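# Seat the lid fully on the box, upright

## Task

Place the lid onto the box, correct side facing up and pushed fully down, crushing neither part, and finish with the box standing upright on the table.

## Robot and tools

Robot: two arms, left_arm and right_arm, mounted on opposite sides of a table. In the scene frame the table centre is the origin, the table surface is at z = +0.020 m, +z is up, and left_arm's base sits on the +y side (about y = +0.447) while right_arm's is near y = -0.453. Arm names do not match image left/right. Each gripper's fingers point along its own +x and close along its y. The reported end_effector_position is the midpoint between the fingers, roughly 3-4 cm back from the tips; only the outer 1.5 cm of each inner finger face is flat.

Frames: hand positions, orientations (quat_wxyz), velocities and targets in results are given in each arm's own base frame. Fixed cameras and the table use the scene frame. Every motion offset you send is expressed along the axes of that arm's current Hand target.

The row of 14 numbers (used by execute_actions and move): one flat list covering both arms, always all 14 even if one arm is idle. Order: left_arm dx, dy, dz, rx, ry, rz, opening, then right_arm dx, dy, dz, rx, ry, rz, opening. Each value lies in [-1, 1]. The first six per arm are an offset, not a pose: displacement and rotation relative to that arm's Hand target at the start of the action or move. Scale: 1.0 equals 0.6 m for dx/dy/dz and 180 degrees for rx/ry/rz, which together form a single rotation vector. Sending the same offset again moves the hand further. Six zeros re-command the current Hand target. The opening is absolute, not an offset: +1 fully open (0.080 m), -1 fully closed; empty fingers meet near -0.78. A 0 opening is a real command, so resend the present value to leave a gripper unchanged. Closing from full open needs at least about 0.6 s.

Tools:
- execute_actions(actions, cameras): actions is a list of actions; each action is a table of up to 15 rows, one per 1/30 s control step; fewer rows hold the last one for the remaining steps. All rows in an action count from that action's starting Hand target. An empty actions list returns state plus all camera images. cameras takes names, ["all"] or [].
- move(target, speed, blend, opening_speed, grip_force, blocking, cameras): drives each gripper on a straight line to the offset given in target (one 14-number row, or a list of up to 15 rows, each counted from the same starting Hand targets). speed in m/s, 0.002 to 4.3, default 0.25 (turn rate up to twice that in rad/s); one value or one per target. blend in metres rounds corners at intermediate targets; 0 stops at each. opening_speed is per second on the -1..+1 scale, at least 0.2. grip_force is newtons per finger pad, 8 to 34, one value or one per arm, and persists. blocking=false returns after about 0.5 s while the move continues. Moves are capped at 10 s and do not avoid obstacles or the other arm.
- wait(seconds 0-10, cameras): lets time pass with commands held.
- stop(cameras): brakes a running move.
- zoom_image(camera, region [x0, y0, x1, y1] pixels, at most 504x504) on the newest image of cam_head_left, cam_head_right, cam_high, cam_low, cam_left_wrist or cam_right_wrist (all 672x504).
- finished_scene(scene): ends the scene; the goal must then hold with the robot's help removed. Call nothing else in that reply.

Reading results: Hand target is the last commanded pose after clipping; the gripper often rests a bit short of it, and the next command (even zeros) pursues it again. The move line reports the outcome: done (within 8 mm and 2 degrees), off_target, moving, held, blocked (stopped far from target by something in the way, now holding with little force), or fault; limits=paced means a pose was clipped, limits=held means steps were withheld. grip_measured is the measured opening on the command scale, a few mm off and reading narrower under squeeze; to grasp, command roughly 0.08 below the reading at first contact. grip_effort_n is motor effort (negative = closing), not pad force. Joint torques and External joint torques are noisy, include weight and friction; an outside push toward larger joint angle lowers the external reading. Joint ranges and step readings of positions are also listed. MOTOR HOT appears above 50 °C.

Cautions: orientation is clipped each step to within 32 degrees of the measured one; check the pose after moves and correct tilt, since friction and weight leave grippers low or short, especially when stretched. Keep paths away from an arm's own base. Faster contact and targets far past a surface press harder; to release a push, command back past the gripper. Torque load limits (N m): waist 17.8, shoulder 22, elbow 20.4, wrist pitch 3.26, wrist yaw 3.34, wrist roll 3.11; exceeding one freezes the arm 10 s. Huge single-step jumps cause over-speed faults; holding loads or straining heats motors toward a 95 °C shutdown. Never let the grippers, housings or wrist cameras meet or squeeze each other; cable contact counts as touching. Avoid drops, releasing moving parts, slams, hard pushes and anything leaving the table, which fails the task. Objects may occasionally be nudged by outside forces. Plan to lift the lid gently, keep it upright, lower it onto the box slowly and press only enough to seat it, then release and retract.

Each tool is called after "Call:" as name(argument=value, ...) on one line, values as JSON.

## Session

Call:
execute_actions(actions=[])

Scene clock: 0.00 s.
left_arm: end_effector_position=(+0.1725, +0.2771, +0.2333) grip_measured=+1.000 grip_effort_n=n/a end_effector_quat_wxyz=(+0.886, -0.290, +0.201, +0.302) | right_arm: end_effector_position=(+0.2056, +0.2443, +0.1278) grip_measured=+1.000 grip_effort_n=n/a end_effector_quat_wxyz=(+0.374, -0.411, +0.411, +0.722)
Joint positions: left_arm=[1.29 1.181 0.981 -0.519 0.633 -0.002 0.08] | right_arm=[0.683 1.881 1.542 -1.418 -0.409 -1.286 0.08]
Joint velocities: within noise
Joint torques (N m): no reading
External joint torques (N m): no reading
Heat: left arm: hottest wrist roll 28 °C (+0.0 °C/min); right arm: hottest wrist pitch 29 °C (+0.0 °C/min).
Hand target: left_arm +0.1715, +0.2783, +0.2410; +0.891, -0.278, +0.193, +0.304 | right_arm +0.2067, +0.2439, +0.1322; +0.378, -0.410, +0.406, +0.724
Tool commands: left_gripper/opening=+1.0 right_gripper/opening=+1.0

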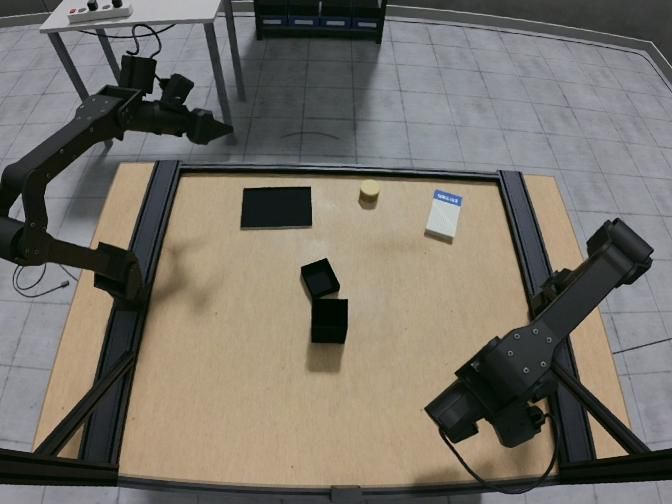

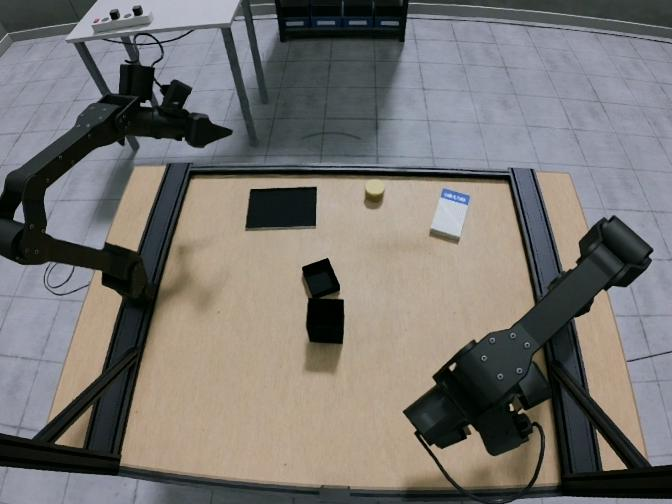

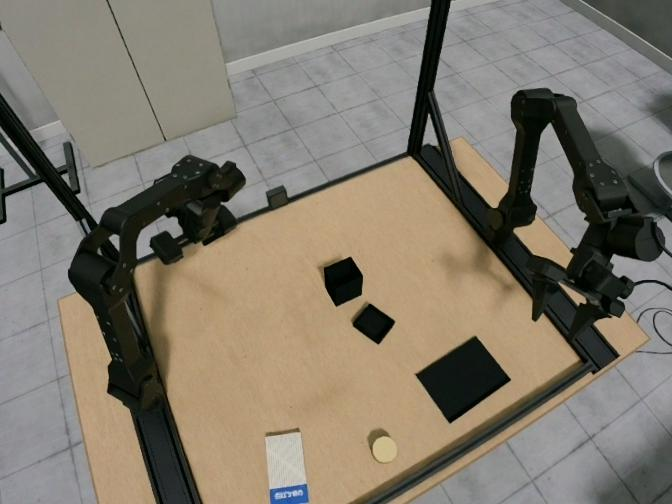

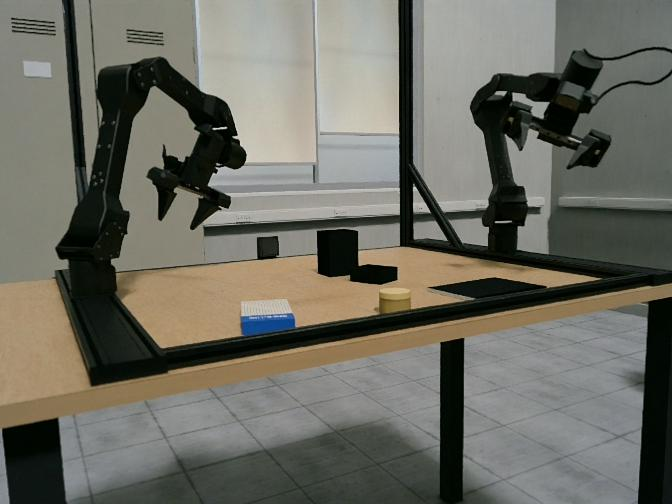

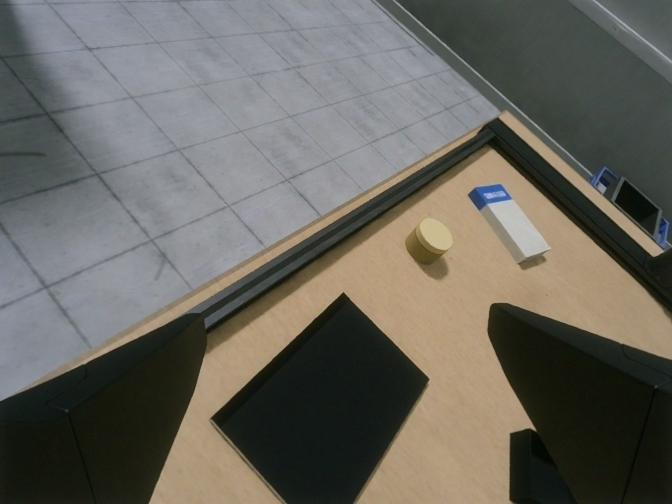

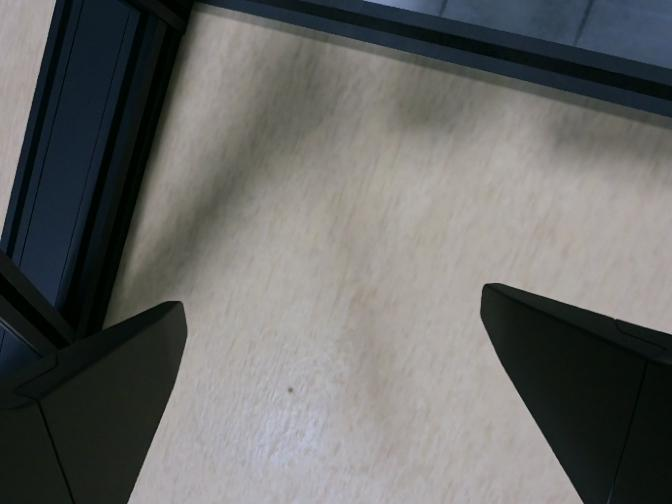

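Call:
zoom_image(camera="cam_head_left", region=[260, 230, 400, 370])

Call:
zoom_image(camera="cam_high", region=[290, 230, 430, 370])

Call:
zoom_image(camera="cam_low", region=[280, 200, 430, 310])

Scaled by 3.600 from the camera's 672x504 image, which has a finer 960x720 frame.

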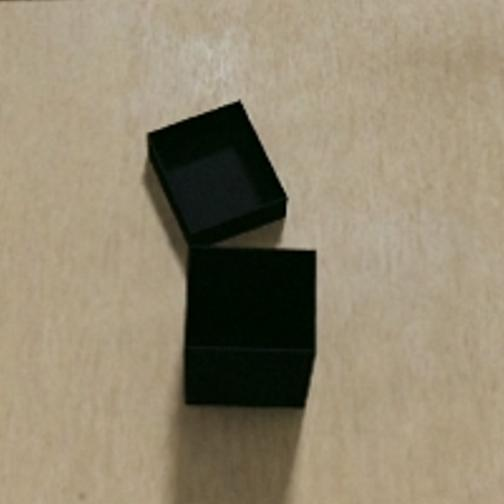

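Scaled by 3.600 from the camera's 672x504 image, which has a finer 960x720 frame.

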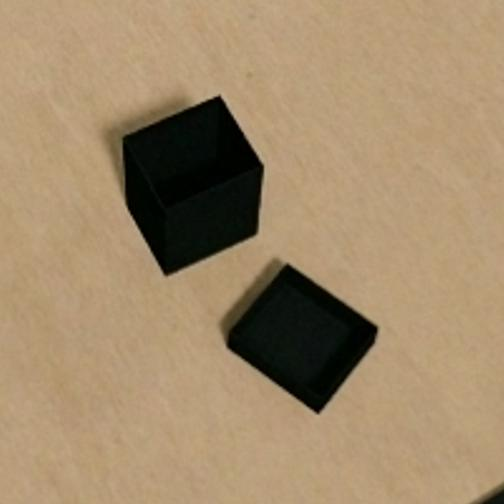

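Scaled by 3.360 from the camera's 672x504 image, which has a finer 960x720 frame.

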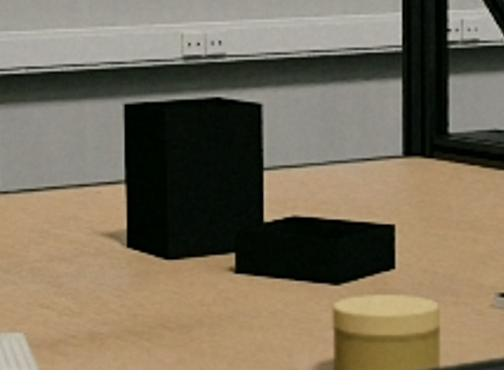

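Call:
move(target=[-0.0607, -0.4073, -0.2207, 0.2515, 0.1333, -0.1045, 1, 0,0,0,0,0,0,1], cameras=["cam_left_wrist", "cam_head_left", "cam_high"])

Scene clock: 134.10 s.
left_arm: end_effector_position=(+0.2776, +0.0187, +0.2401) grip_measured=+1.000 grip_effort_n=1.2 end_effector_quat_wxyz=(+0.900, +0.002, +0.435, -0.004) | right_arm: end_effector_position=(+0.2056, +0.2443, +0.1278) grip_measured=+1.000 grip_effort_n=0.2 end_effector_quat_wxyz=(+0.374, -0.411, +0.411, +0.722)
Joint positions: left_arm=[0.106 1.104 1.153 -0.951 0.072 0.091 0.08] | right_arm=[0.683 1.881 1.542 -1.418 -0.409 -1.286 0.08]
Joint torques (N m): left_arm=[-0.25 -2.13 8.16 1.07 -0.12 -0.1] | right_arm=[-0.06 -7.94 4.85 0.01 -0.34 -0.06]
External joint torques (N m): left_arm=[-0.25 0.81 1.87 -0.2 -0.15 -0.1] | right_arm=[-0.06 -0.31 -0.44 0.01 -0.05 -0.05]
Heat: left arm: hottest elbow 30 °C (+2.0 °C/min); right arm: hottest shoulder 32 °C (+1.0 °C/min).
Hand target: left_arm +0.2796, +0.0199, +0.2501; +0.906, +0.000, +0.423, -0.001 | right_arm +0.2067, +0.2439, +0.1322; +0.378, -0.410, +0.406, +0.724
Off the commanded pose: left_arm 0.010 m, 2 deg | right_arm 0.005 m, 1 deg.
move: off_target (left_arm)
Images, in order (width x height): cam_head_left 672x504, cam_high 672x504, cam_left_wrist 672x504.

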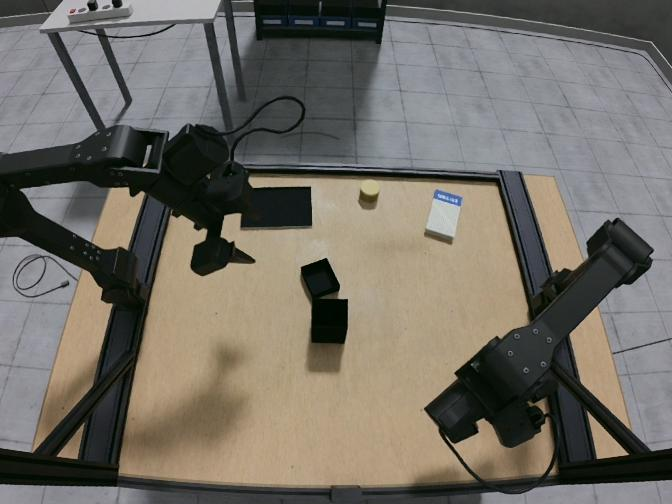

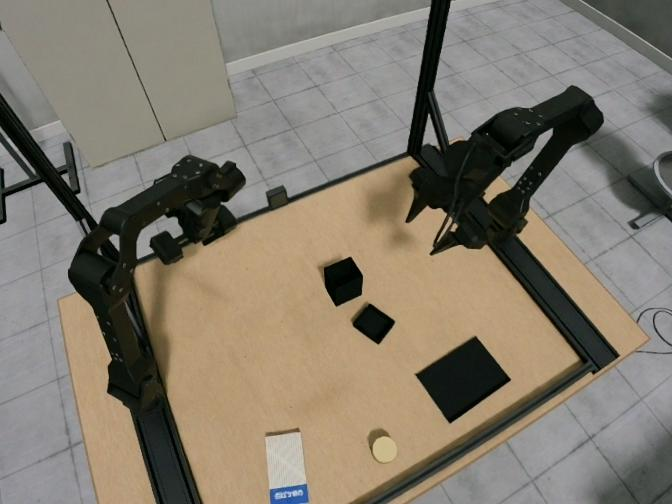

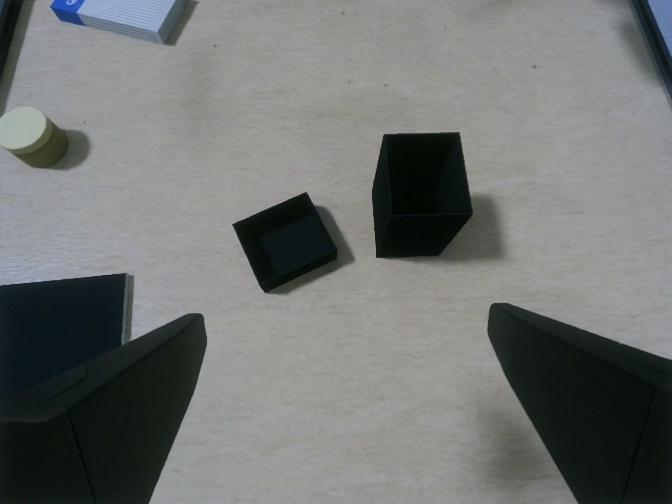

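Call:
zoom_image(camera="cam_left_wrist", region=[220, 120, 500, 330])

Scaled by 1.800 from the camera's 672x504 image, which has a finer 960x720 frame.

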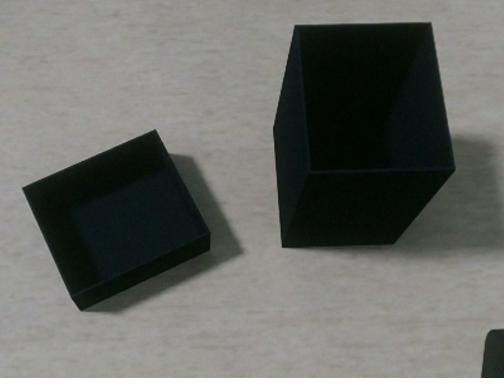

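Call:
wait(seconds=0.1, cameras=["cam_low", "cam_head_right"])

Call:
zoom_image(camera="cam_low", region=[420, 60, 620, 260])

Scene clock: 315.37 s.
left_arm: end_effector_position=(+0.2776, +0.0187, +0.2401) grip_measured=+1.000 grip_effort_n=1.2 end_effector_quat_wxyz=(+0.900, +0.002, +0.435, -0.004) | right_arm: end_effector_position=(+0.2056, +0.2443, +0.1278) grip_measured=+1.000 grip_effort_n=-0.2 end_effector_quat_wxyz=(+0.374, -0.411, +0.411, +0.722)
Joint positions: left_arm=[0.106 1.104 1.153 -0.951 0.072 0.091 0.08] | right_arm=[0.683 1.881 1.542 -1.418 -0.409 -1.286 0.08]
Joint torques (N m): left_arm=[-0.22 -2.11 8.17 1.07 -0.12 -0.1] | right_arm=[-0.04 -7.89 4.79 0.04 -0.36 -0.05]
External joint torques (N m): left_arm=[-0.25 0.76 1.91 -0.21 -0.15 -0.1] | right_arm=[0.02 -0.25 -0.51 0.04 -0.09 -0.04]
Heat: left arm: hottest elbow 34 °C (+1.0 °C/min); right arm: hottest shoulder 33 °C (+0.0 °C/min).
Hand target: left_arm +0.2796, +0.0199, +0.2501; +0.906, +0.000, +0.423, -0.001 | right_arm +0.2067, +0.2439, +0.1322; +0.378, -0.410, +0.406, +0.724
Tool commands: left_gripper/opening=+1.0 right_gripper/opening=+1.0
Off the commanded pose: left_arm 0.010 m, 2 deg | right_arm 0.005 m, 1 deg.
wait: 0.10 s; at rest from the start
Images, in order (width x height): cam_head_right 672x504, cam_low 672x504.

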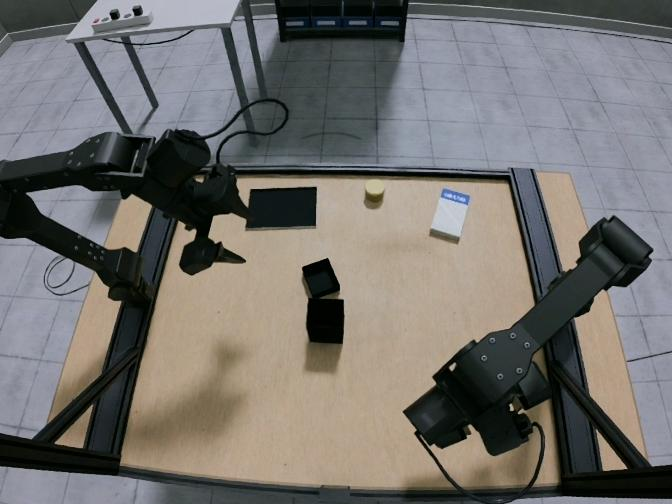

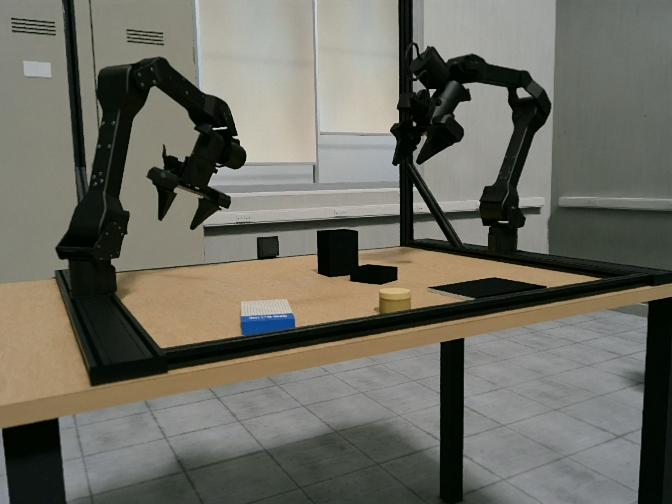

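Scaled by 2.520 from the camera's 672x504 image, which has a finer 960x720 frame.

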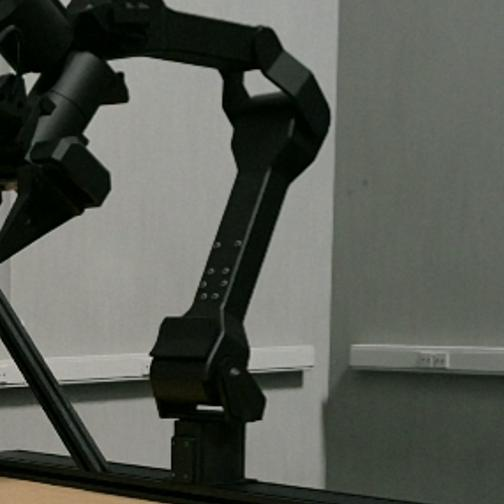

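Call:
zoom_image(camera="cam_low", region=[375, 40, 475, 170])

Call:
zoom_image(camera="cam_low", region=[140, 110, 260, 240])

Scaled by 3.877 from the camera's 672x504 image, which has a finer 960x720 frame.

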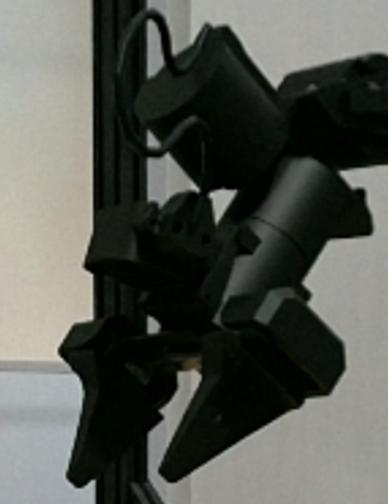

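Scaled by 3.877 from the camera's 672x504 image, which has a finer 960x720 frame.

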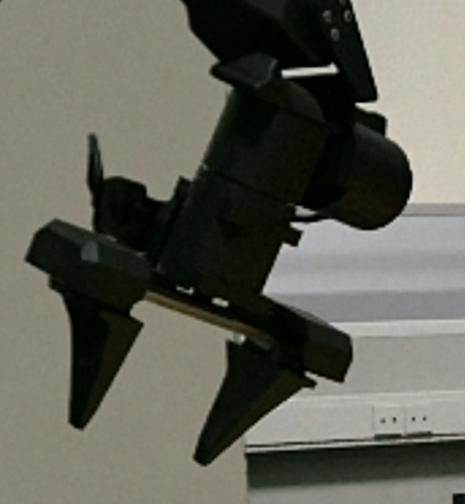

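Call:
move(target=[0.2637, 0.0865, 0.0295, -0.6149, 0.1391, 0.2235, 1, 0,0,0,0,0,0,1], cameras=["cam_left_wrist", "cam_low", "cam_high"])

Scene clock: 412.30 s.
left_arm: end_effector_position=(+0.3903, +0.0701, +0.1360) grip_measured=+1.000 grip_effort_n=0.2 end_effector_quat_wxyz=(-0.373, +0.593, -0.383, -0.603) | right_arm: end_effector_position=(+0.2056, +0.2443, +0.1278) grip_measured=+1.000 grip_effort_n=-0.2 end_effector_quat_wxyz=(+0.374, -0.411, +0.411, +0.722)
Joint positions: left_arm=[0.178 2.083 1.924 -1.432 0.001 -1.837 0.08] | right_arm=[0.683 1.881 1.542 -1.418 -0.409 -1.286 0.08]
Joint torques (N m): left_arm=[0.21 -7.45 6.98 0.06 0.12 -0.16] | right_arm=[-0.02 -7.91 4.84 0.01 -0.39 -0.07]
External joint torques (N m): left_arm=[0.17 1.64 1.5 -0.2 0.18 -0.16] | right_arm=[-0.01 -0.26 -0.48 0 -0.1 -0.06]
Heat: left arm: hottest elbow 35 °C (+1.0 °C/min); right arm: hottest shoulder 33 °C (+0.0 °C/min).
Hand target: left_arm +0.3949, +0.0716, +0.1402; -0.374, +0.601, -0.374, -0.600 | right_arm +0.2067, +0.2439, +0.1322; +0.378, -0.410, +0.406, +0.724
Off the commanded pose: left_arm 0.006 m, 1 deg | right_arm 0.005 m, 1 deg.
move: done
Images, in order (width x height): cam_high 672x504, cam_low 672x504, cam_left_wrist 672x504.

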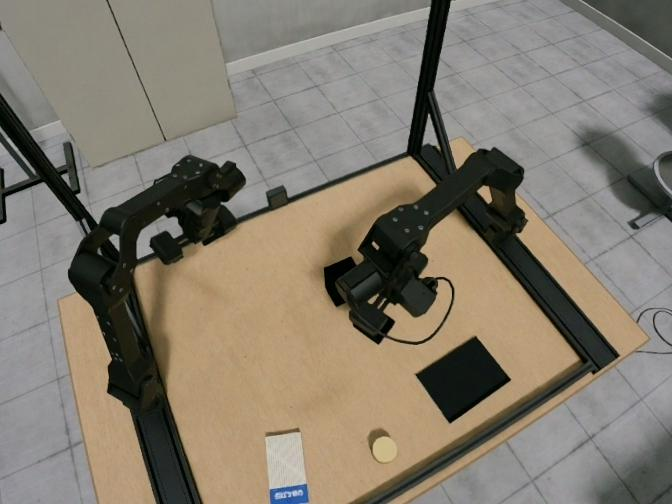

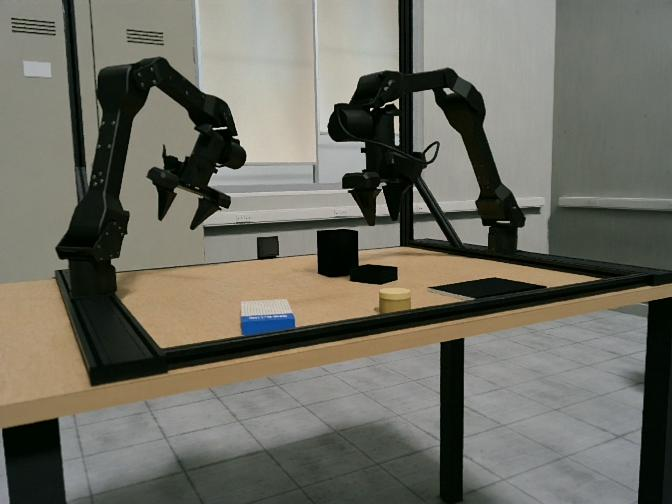

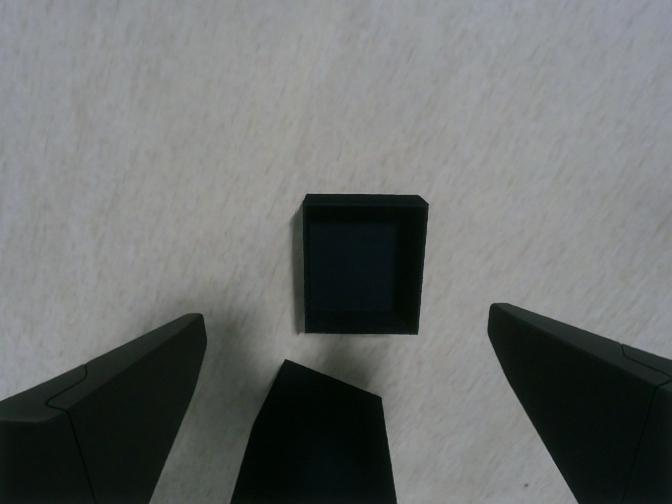

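Call:
zoom_image(camera="cam_left_wrist", region=[190, 170, 510, 410])

Scaled by 1.575 from the camera's 672x504 image, which has a finer 960x720 frame.

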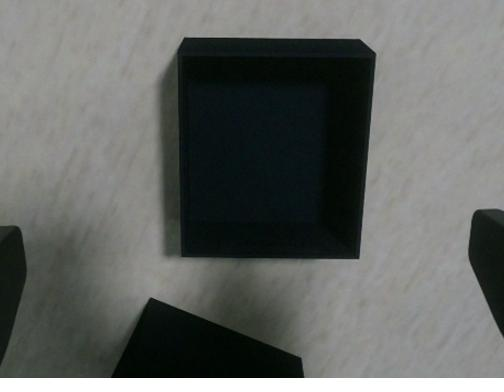

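Call:
move(target=[0.0933, -0.0183, -0.0167, 0,0,0, 1, 0,0,0,0,0,0,1], cameras=["cam_left_wrist"])

Call:
zoom_image(camera="cam_left_wrist", region=[170, 150, 530, 420])

Scene clock: 462.40 s.
left_arm: end_effector_position=(+0.4088, +0.0657, +0.0848) grip_measured=+1.000 grip_effort_n=0.2 end_effector_quat_wxyz=(-0.377, +0.597, -0.379, -0.598) | right_arm: end_effector_position=(+0.2056, +0.2443, +0.1278) grip_measured=+1.000 grip_effort_n=0.2 end_effector_quat_wxyz=(+0.374, -0.411, +0.411, +0.722)
Joint positions: left_arm=[0.16 2.146 1.819 -1.248 0.001 -1.854 0.08] | right_arm=[0.683 1.881 1.542 -1.418 -0.409 -1.286 0.08]
Joint torques (N m): left_arm=[-0.13 -8.34 4.08 0.58 0.13 -0.15] | right_arm=[0.03 -7.98 4.78 0.03 -0.38 -0.07]
External joint torques (N m): left_arm=[-0.15 1.29 -1.45 0.32 0.18 -0.16] | right_arm=[-0.01 -0.32 -0.52 0.04 -0.09 -0.05]
Heat: left arm: hottest elbow 36 °C (+1.0 °C/min); right arm: hottest shoulder 33 °C (+0.0 °C/min).
Hand target: left_arm +0.4093, +0.0674, +0.0843; -0.374, +0.601, -0.374, -0.600 | right_arm +0.2067, +0.2439, +0.1322; +0.378, -0.410, +0.406, +0.724
Off the commanded pose: left_arm 0.002 m, 1 deg | right_arm 0.005 m, 1 deg.
move: done
Images, in order (width x height): cam_left_wrist 672x504.

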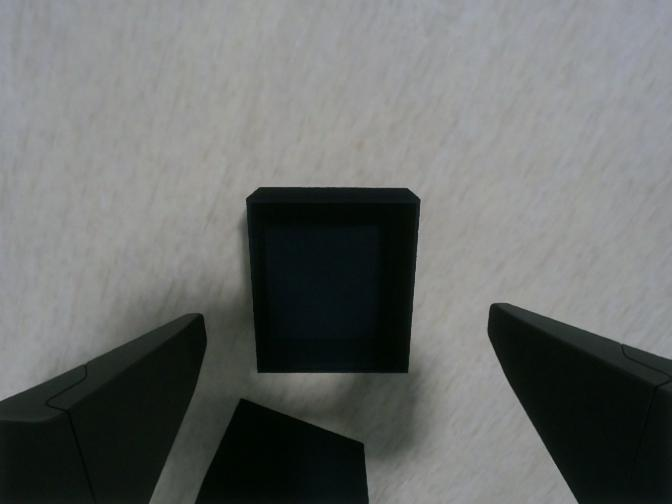

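Scaled by 1.400 from the camera's 672x504 image, which has a finer 960x720 frame.

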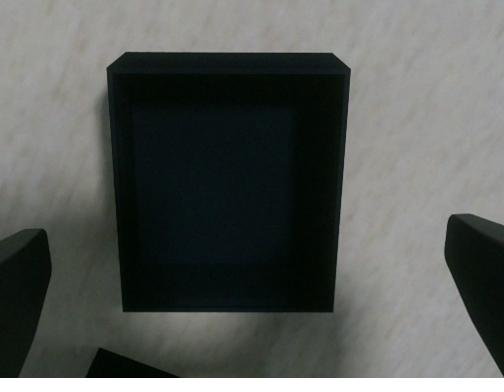

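Call:
move(target=[0.098, 0.0072, 0.0, 0,0,0, 1, 0,0,0,0,0,0,1], speed=0.15, cameras=["cam_left_wrist", "cam_low"])

Scene clock: 489.57 s.
left_arm: end_effector_position=(+0.4054, +0.0639, +0.0265) grip_measured=+1.000 grip_effort_n=0.7 end_effector_quat_wxyz=(-0.377, +0.597, -0.379, -0.598) | right_arm: end_effector_position=(+0.2056, +0.2443, +0.1278) grip_measured=+1.000 grip_effort_n=0.2 end_effector_quat_wxyz=(+0.374, -0.411, +0.411, +0.722)
Joint positions: left_arm=[0.157 2.177 1.631 -1.028 0.001 -1.857 0.08] | right_arm=[0.683 1.881 1.542 -1.418 -0.409 -1.286 0.08]
Joint torques (N m): left_arm=[-0.21 -8.07 3.66 0.59 0.13 -0.15] | right_arm=[-0.05 -7.94 4.88 0.03 -0.37 -0.07]
External joint torques (N m): left_arm=[-0.23 1.55 -1.67 0.32 0.18 -0.15] | right_arm=[0 -0.31 -0.45 0.02 -0.09 -0.06]
Heat: left arm: hottest elbow 33 °C (-3.0 °C/min); right arm: hottest shoulder 33 °C (+0.0 °C/min).
Hand target: left_arm +0.4055, +0.0654, +0.0255; -0.374, +0.601, -0.374, -0.600 | right_arm +0.2067, +0.2439, +0.1322; +0.378, -0.410, +0.406, +0.724
Off the commanded pose: left_arm 0.002 m, 1 deg | right_arm 0.005 m, 1 deg.
move: done
Images, in order (width x height): cam_low 672x504, cam_left_wrist 672x504.

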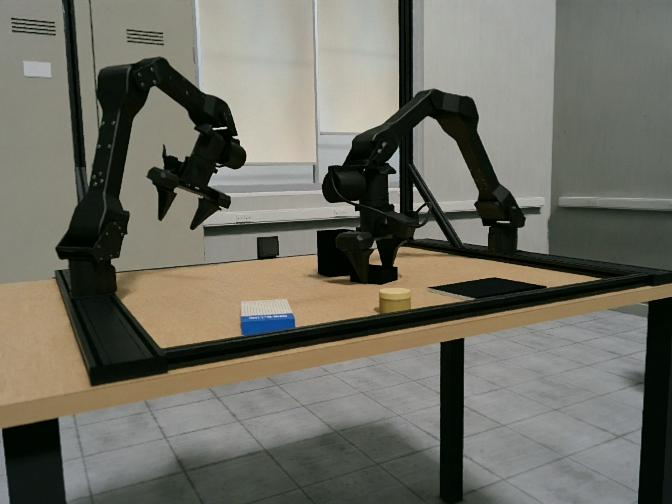

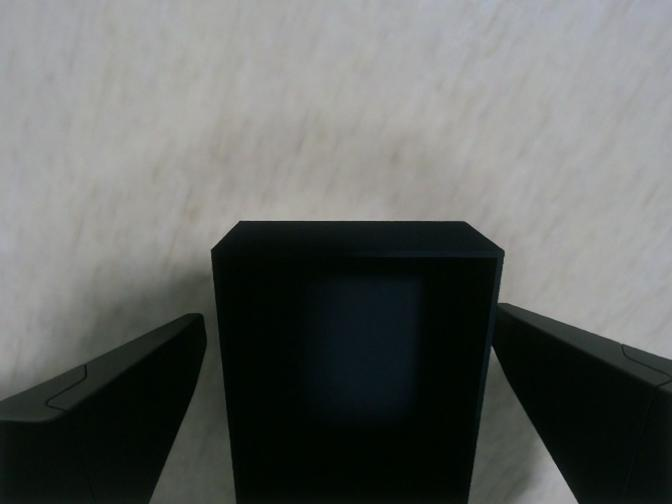

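Call:
move(target=[0,0,0,0,0,0, 0.35, 0,0,0,0,0,0,1], opening_speed=0.8, grip_force=[10, 30], cameras=["cam_left_wrist"])

Scene clock: 498.70 s.
left_arm: end_effector_position=(+0.4054, +0.0639, +0.0265) grip_measured=+0.531 grip_effort_n=-34.2 end_effector_quat_wxyz=(-0.377, +0.597, -0.379, -0.598) | right_arm: end_effector_position=(+0.2056, +0.2443, +0.1278) grip_measured=+1.000 grip_effort_n=-0.2 end_effector_quat_wxyz=(+0.374, -0.411, +0.411, +0.722)
Joint positions: left_arm=[0.157 2.177 1.631 -1.028 0.001 -1.857 0.059] | right_arm=[0.683 1.881 1.542 -1.418 -0.409 -1.286 0.08]
Joint torques (N m): left_arm=[-0.2 -8.19 3.76 0.58 0.13 -0.15] | right_arm=[-0.07 -7.98 4.84 0.02 -0.37 -0.06]
External joint torques (N m): left_arm=[-0.24 1.3 -1.52 0.31 0.18 -0.15] | right_arm=[-0.05 -0.31 -0.48 0.02 -0.09 -0.04]
Heat: left arm: hottest shoulder 33 °C (+7.0 °C/min); right arm: hottest shoulder 33 °C (+0.0 °C/min).
Hand target: left_arm +0.4055, +0.0654, +0.0255; -0.374, +0.601, -0.374, -0.600 | right_arm +0.2067, +0.2439, +0.1322; +0.378, -0.410, +0.406, +0.724
Off the commanded pose: left_arm 0.002 m, 1 deg | right_arm 0.005 m, 1 deg.
grip_force (N): 10, 30
move: done
Images, in order (width x height): cam_left_wrist 672x504.

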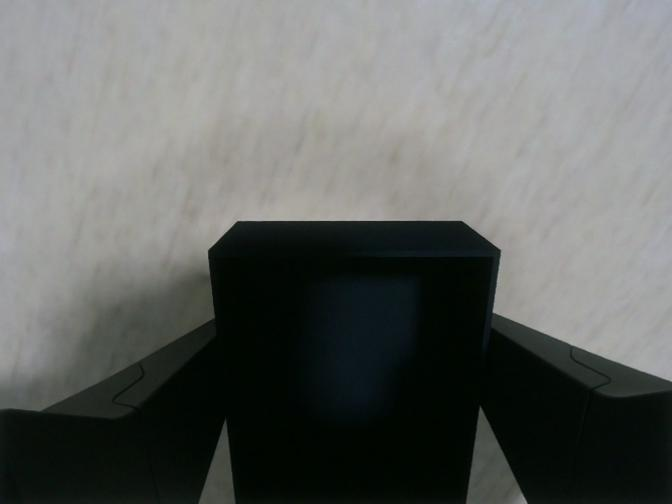

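Call:
move(target=[[-0.17,0,0,0,0,0,0.35, 0,0,0,0,0,0,1],[-0.1742,-0.0618,0.0710,0.4306,-0.3536,-0.4298,0.35, 0,0,0,0,0,0,1]], speed=[0.2, 0.4], blend=[0.02, 0], cameras=["cam_left_wrist", "cam_low", "cam_head_left"])

Scene clock: 540.90 s.
left_arm: end_effector_position=(+0.4208, +0.1185, +0.1270) grip_measured=+0.531 grip_effort_n=-34.2 end_effector_quat_wxyz=(+0.992, -0.006, +0.007, +0.128) | right_arm: end_effector_position=(+0.2056, +0.2443, +0.1278) grip_measured=+1.000 grip_effort_n=0.7 end_effector_quat_wxyz=(+0.374, -0.411, +0.411, +0.722)
Joint positions: left_arm=[0.284 1.89 0.558 1.317 0.027 -0.01 0.059] | right_arm=[0.683 1.881 1.542 -1.418 -0.409 -1.286 0.08]
Joint torques (N m): left_arm=[0.01 -5.19 2.97 2.69 0.16 0.17] | right_arm=[-0.01 -7.92 4.79 0.01 -0.35 -0.07]
External joint torques (N m): left_arm=[-0.01 1.19 -1.12 1.08 0.16 0.17] | right_arm=[0.02 -0.26 -0.53 0 -0.07 -0.05]
Heat: left arm: hottest shoulder 35 °C (+4.0 °C/min); right arm: hottest shoulder 34 °C (+1.0 °C/min).
Hand target: left_arm +0.4199, +0.1201, +0.1299; +0.992, +0.000, +0.000, +0.130 | right_arm +0.2067, +0.2439, +0.1322; +0.378, -0.410, +0.406, +0.724
Off the commanded pose: left_arm 0.003 m, 1 deg | right_arm 0.005 m, 1 deg.
grip_force (N): 10, 30
move: done
Images, in order (width x height): cam_head_left 672x504, cam_low 672x504, cam_left_wrist 672x504.

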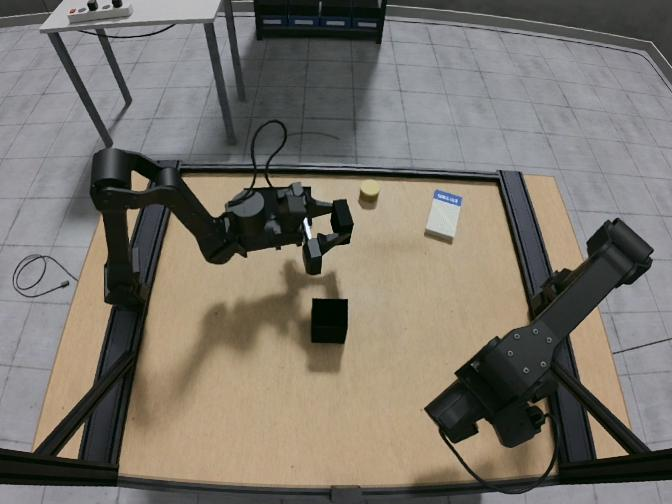

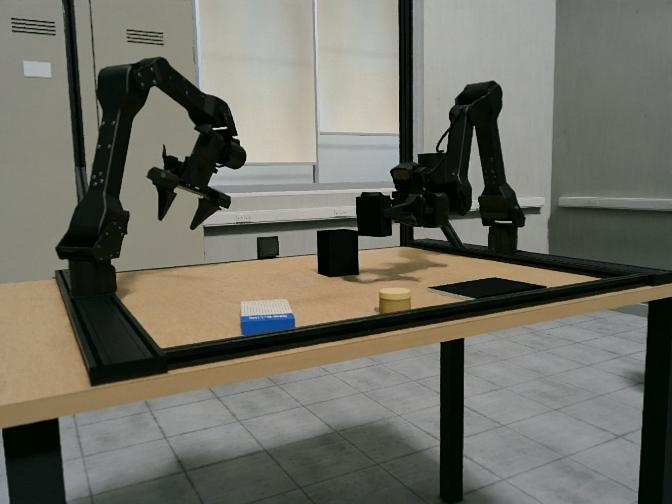

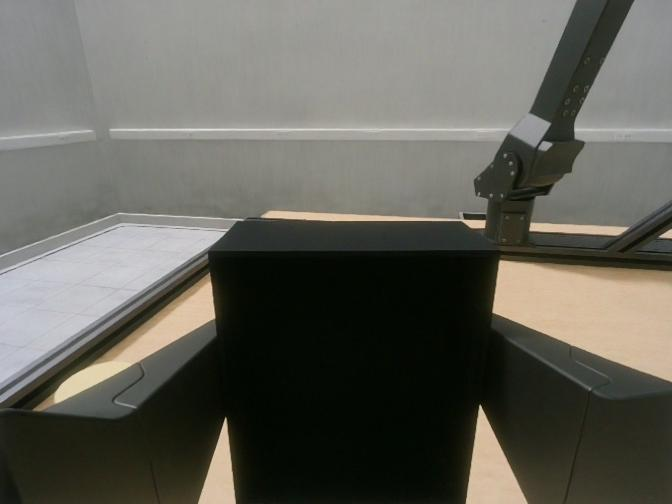

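Call:
move(target=[0,0,-0.1567,0,0,0,0.35, 0,0,0,0,0,0,1], speed=0.2, cameras=["cam_left_wrist", "cam_low", "cam_high"])

Call:
zoom_image(camera="cam_low", region=[320, 170, 480, 300])

Scene clock: 565.70 s.
left_arm: end_effector_position=(+0.4177, +0.1163, +0.0328) grip_measured=+0.531 grip_effort_n=-34.2 end_effector_quat_wxyz=(+0.990, -0.013, +0.060, +0.126) | right_arm: end_effector_position=(+0.2056, +0.2443, +0.1278) grip_measured=+1.000 grip_effort_n=0.2 end_effector_quat_wxyz=(+0.374, -0.411, +0.411, +0.722)
Joint positions: left_arm=[0.281 2.246 0.562 1.561 0.027 -0.007 0.059] | right_arm=[0.683 1.881 1.542 -1.418 -0.409 -1.286 0.08]
Joint torques (N m): left_arm=[0.1 -5.25 2.98 2.22 0.17 0.18] | right_arm=[-0.09 -7.96 4.82 0.05 -0.38 -0.07]
External joint torques (N m): left_arm=[0.12 1.84 0.56 0.54 0.17 0.17] | right_arm=[-0.09 -0.3 -0.48 0.05 -0.1 -0.06]
Heat: left arm: hottest wrist pitch 34 °C (+10.1 °C/min); right arm: hottest shoulder 34 °C (+0.0 °C/min).
Hand target: left_arm +0.4199, +0.1201, +0.0359; +0.992, +0.000, +0.000, +0.130 | right_arm +0.2067, +0.2439, +0.1322; +0.378, -0.410, +0.406, +0.724
Off the commanded pose: left_arm 0.005 m, 7 deg | right_arm 0.005 m, 1 deg.
joint sent to its limit (left arm) — joint 4 (wrist pitch), upper limit. The joint targets are off in position and orientation.
grip_force (N): 10, 30
move: off_target (left_arm)
Images, in order (width x height): cam_high 672x504, cam_low 672x504, cam_left_wrist 672x504.

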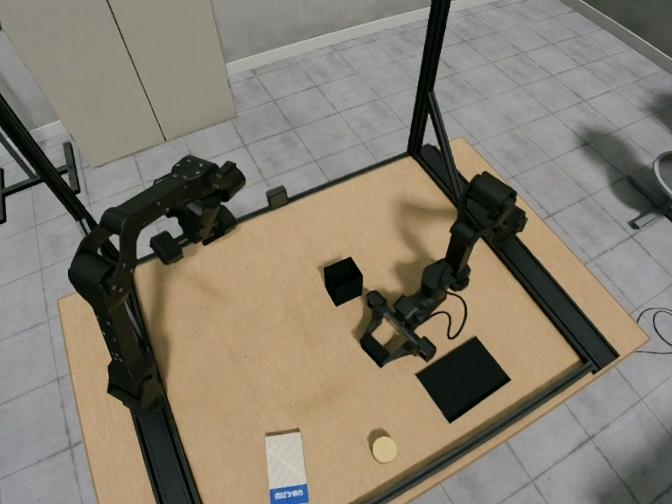

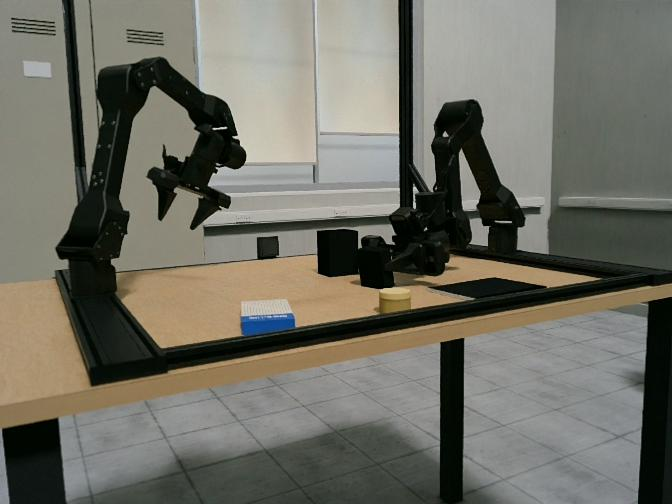

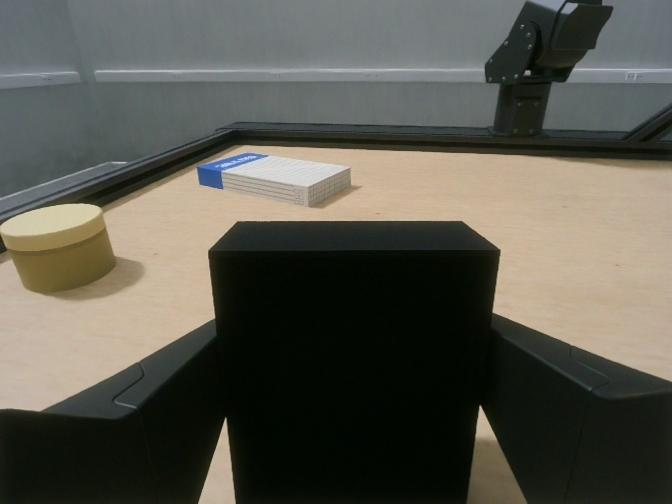

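Scaled by 3.150 from the camera's 672x504 image, which has a finer 960x720 frame.

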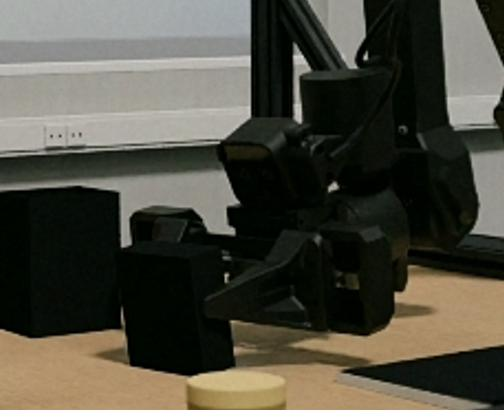

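Call:
move(target=[[0.05,0,0.05,0,0,0,0.35, 0,0,0,0,0,0,1],[0.1167,0,-0.003,0,0,0,0.35, 0,0,0,0,0,0,1]], speed=[0.2,0.15], blend=[0.02,0], cameras=["cam_left_wrist", "cam_low", "cam_high"])

Call:
zoom_image(camera="cam_low", region=[320, 170, 480, 300])

Scene clock: 589.73 s.
left_arm: end_effector_position=(+0.4850, +0.1349, +0.0330) grip_measured=+0.531 grip_effort_n=-34.2 end_effector_quat_wxyz=(+0.992, -0.004, +0.003, +0.126) | right_arm: end_effector_position=(+0.2056, +0.2443, +0.1278) grip_measured=+1.000 grip_effort_n=0.2 end_effector_quat_wxyz=(+0.374, -0.411, +0.411, +0.722)
Joint positions: left_arm=[0.279 2.421 0.878 1.535 0.027 -0.007 0.059] | right_arm=[0.683 1.881 1.542 -1.418 -0.409 -1.286 0.08]
Joint torques (N m): left_arm=[-0.22 -6.8 3.87 1.31 -0.02 0.09] | right_arm=[-0.05 -7.88 4.9 0.02 -0.38 -0.04]
External joint torques (N m): left_arm=[-0.24 1.96 0.75 -0.34 -0.01 0.09] | right_arm=[-0.03 -0.27 -0.41 0 -0.1 -0.02]
Heat: left arm: hottest wrist pitch 33 °C (+9.0 °C/min); right arm: hottest shoulder 34 °C (+0.0 °C/min).
Hand target: left_arm +0.4875, +0.1382, +0.0341; +0.992, +0.000, +0.000, +0.130 | right_arm +0.2067, +0.2439, +0.1322; +0.378, -0.410, +0.406, +0.724
Off the commanded pose: left_arm 0.004 m, 1 deg | right_arm 0.005 m, 1 deg.
grip_force (N): 10, 30
move: done
Images, in order (width x height): cam_high 672x504, cam_low 672x504, cam_left_wrist 672x504.

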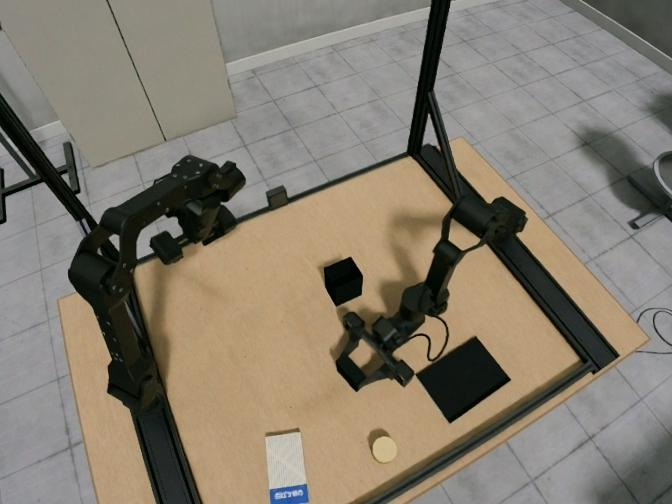

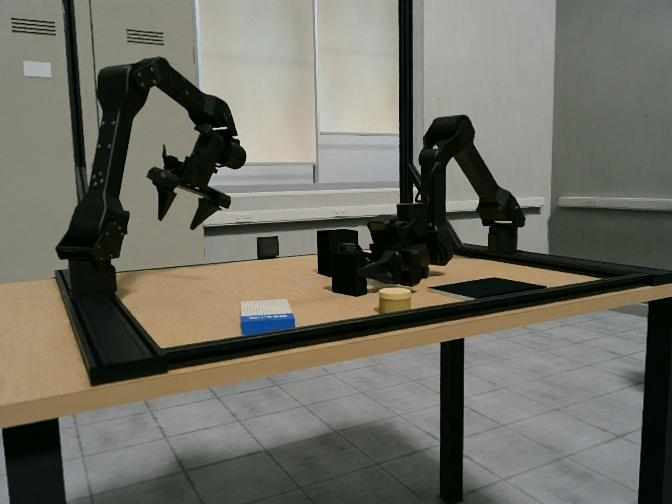

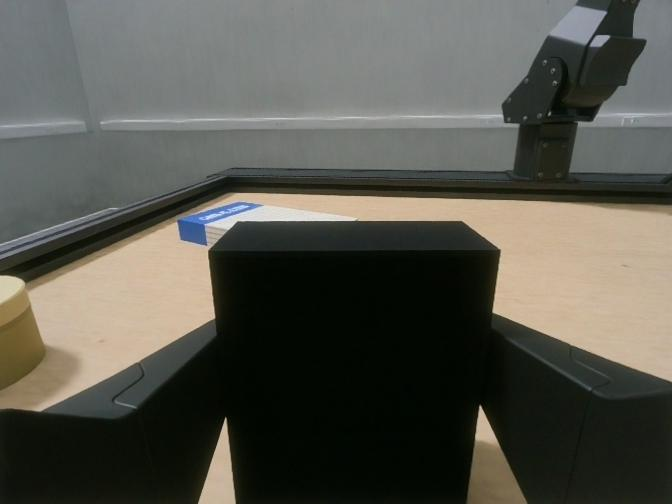

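Scaled by 3.150 from the camera's 672x504 image, which has a finer 960x720 frame.

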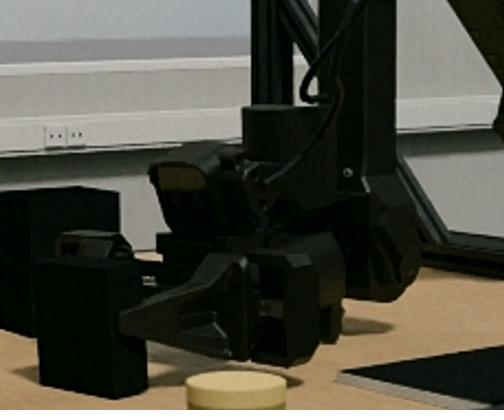

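Call:
move(target=[0,0,-0.0067,0,0,0,0.35, 0,0,0,0,0,0,1], speed=0.05, cameras=["cam_low"])

Call:
zoom_image(camera="cam_low", region=[320, 200, 420, 310])

Scene clock: 607.43 s.
left_arm: end_effector_position=(+0.4861, +0.1352, +0.0307) grip_measured=+0.531 grip_effort_n=-34.2 end_effector_quat_wxyz=(+0.992, -0.004, +0.003, +0.126) | right_arm: end_effector_position=(+0.2056, +0.2443, +0.1278) grip_measured=+1.000 grip_effort_n=0.2 end_effector_quat_wxyz=(+0.374, -0.411, +0.411, +0.722)
Joint positions: left_arm=[0.279 2.431 0.886 1.538 0.027 -0.007 0.059] | right_arm=[0.683 1.881 1.542 -1.418 -0.409 -1.286 0.08]
Joint torques (N m): left_arm=[-0.23 -6.09 3.38 1.89 -0.01 0.1] | right_arm=[0.04 -7.94 4.87 0.04 -0.38 -0.05]
External joint torques (N m): left_arm=[-0.23 2.63 0.31 0.25 -0.01 0.09] | right_arm=[0.04 -0.24 -0.45 0.05 -0.09 -0.04]
Heat: left arm: hottest shoulder 32 °C (-2.0 °C/min); right arm: hottest shoulder 34 °C (+0.0 °C/min).
Hand target: left_arm +0.4875, +0.1382, +0.0301; +0.992, +0.000, +0.000, +0.130 | right_arm +0.2067, +0.2439, +0.1322; +0.378, -0.410, +0.406, +0.724
Off the commanded pose: left_arm 0.003 m, 1 deg | right_arm 0.005 m, 1 deg.
grip_force (N): 10, 30
move: done
Images, in order (width x height): cam_low 672x504.

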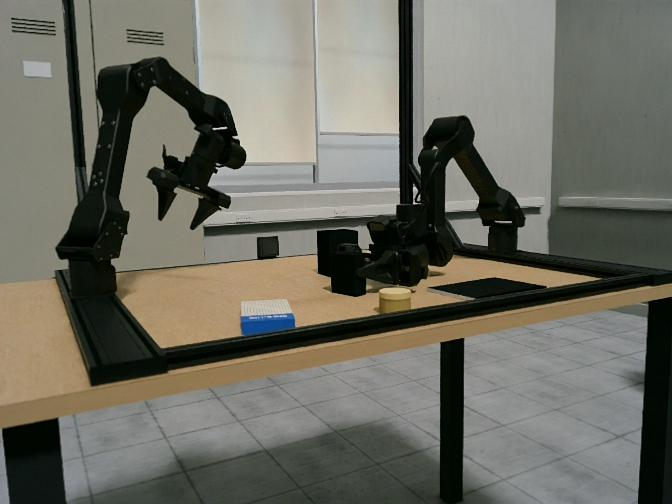

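Scaled by 4.582 from the camera's 672x504 image, which has a finer 960x720 frame.

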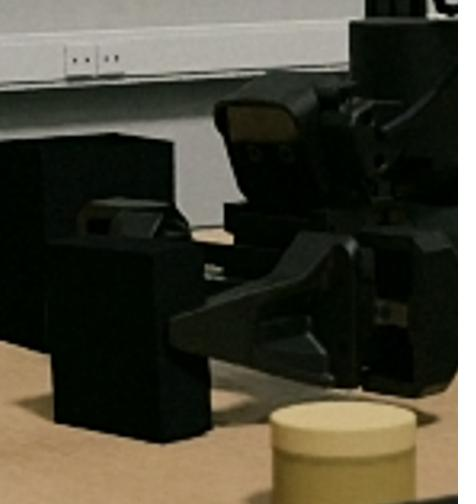

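Call:
move(target=[[0,0,-0.0033,0,0,0,0.35, 0,0,0,0,0,0,1],[0,0,-0.0033,0,0,0,1, 0,0,0,0,0,0,1],[-0.08,0,0,0,0,0,1, 0,0,0,0,0,0,1]], speed=[0.05,0.05,0.15], opening_speed=0.8, cameras=["cam_low","cam_left_wrist"])

Scene clock: 619.83 s.
left_arm: end_effector_position=(+0.4403, +0.1220, +0.0175) grip_measured=+0.997 grip_effort_n=16.0 end_effector_quat_wxyz=(+0.990, -0.012, +0.055, +0.126) | right_arm: end_effector_position=(+0.2056, +0.2443, +0.1278) grip_measured=+1.000 grip_effort_n=0.2 end_effector_quat_wxyz=(+0.374, -0.411, +0.411, +0.722)
Joint positions: left_arm=[0.279 2.347 0.676 1.558 0.027 -0.007 0.08] | right_arm=[0.683 1.881 1.542 -1.418 -0.409 -1.286 0.08]
Joint torques (N m): left_arm=[0.06 -9.01 1.57 2.51 0.11 0.14] | right_arm=[-0.06 -7.94 4.87 0.02 -0.36 -0.07]
External joint torques (N m): left_arm=[-0.01 -1.25 -0.95 0.82 0.12 0.13] | right_arm=[-0.09 -0.33 -0.43 0 -0.07 -0.06]
Heat: left arm: hottest shoulder 32 °C (-1.0 °C/min); right arm: hottest shoulder 34 °C (+0.0 °C/min).
Hand target: left_arm +0.4411, +0.1258, +0.0301; +0.992, +0.000, +0.000, +0.130 | right_arm +0.2067, +0.2439, +0.1322; +0.378, -0.410, +0.406, +0.724
Off the commanded pose: left_arm 0.013 m, 7 deg | right_arm 0.005 m, 1 deg.
joint sent to its limit (left arm) — joint 4 (wrist pitch), upper limit. The joint targets are off in position and orientation.
grip_force (N): 10, 30
move: off_target (left_arm)
Images, in order (width x height): cam_low 672x504, cam_left_wrist 672x504.

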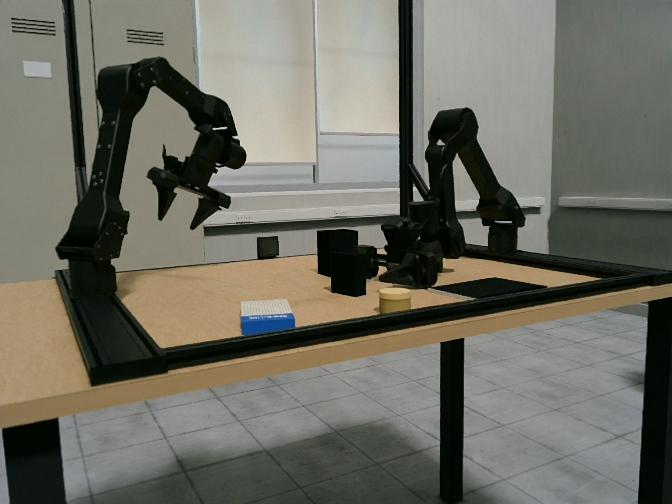

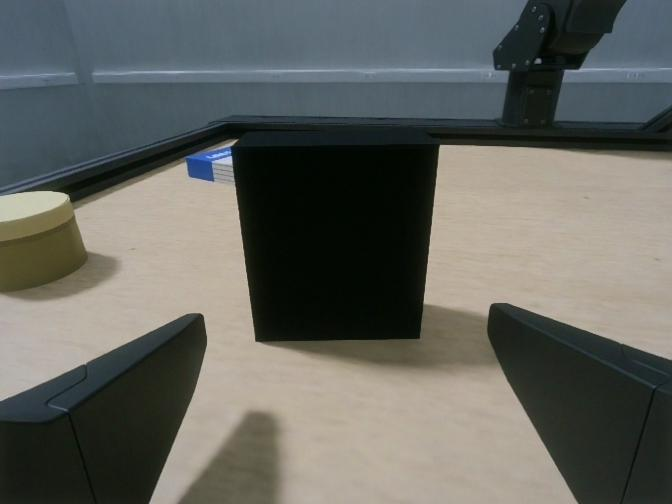

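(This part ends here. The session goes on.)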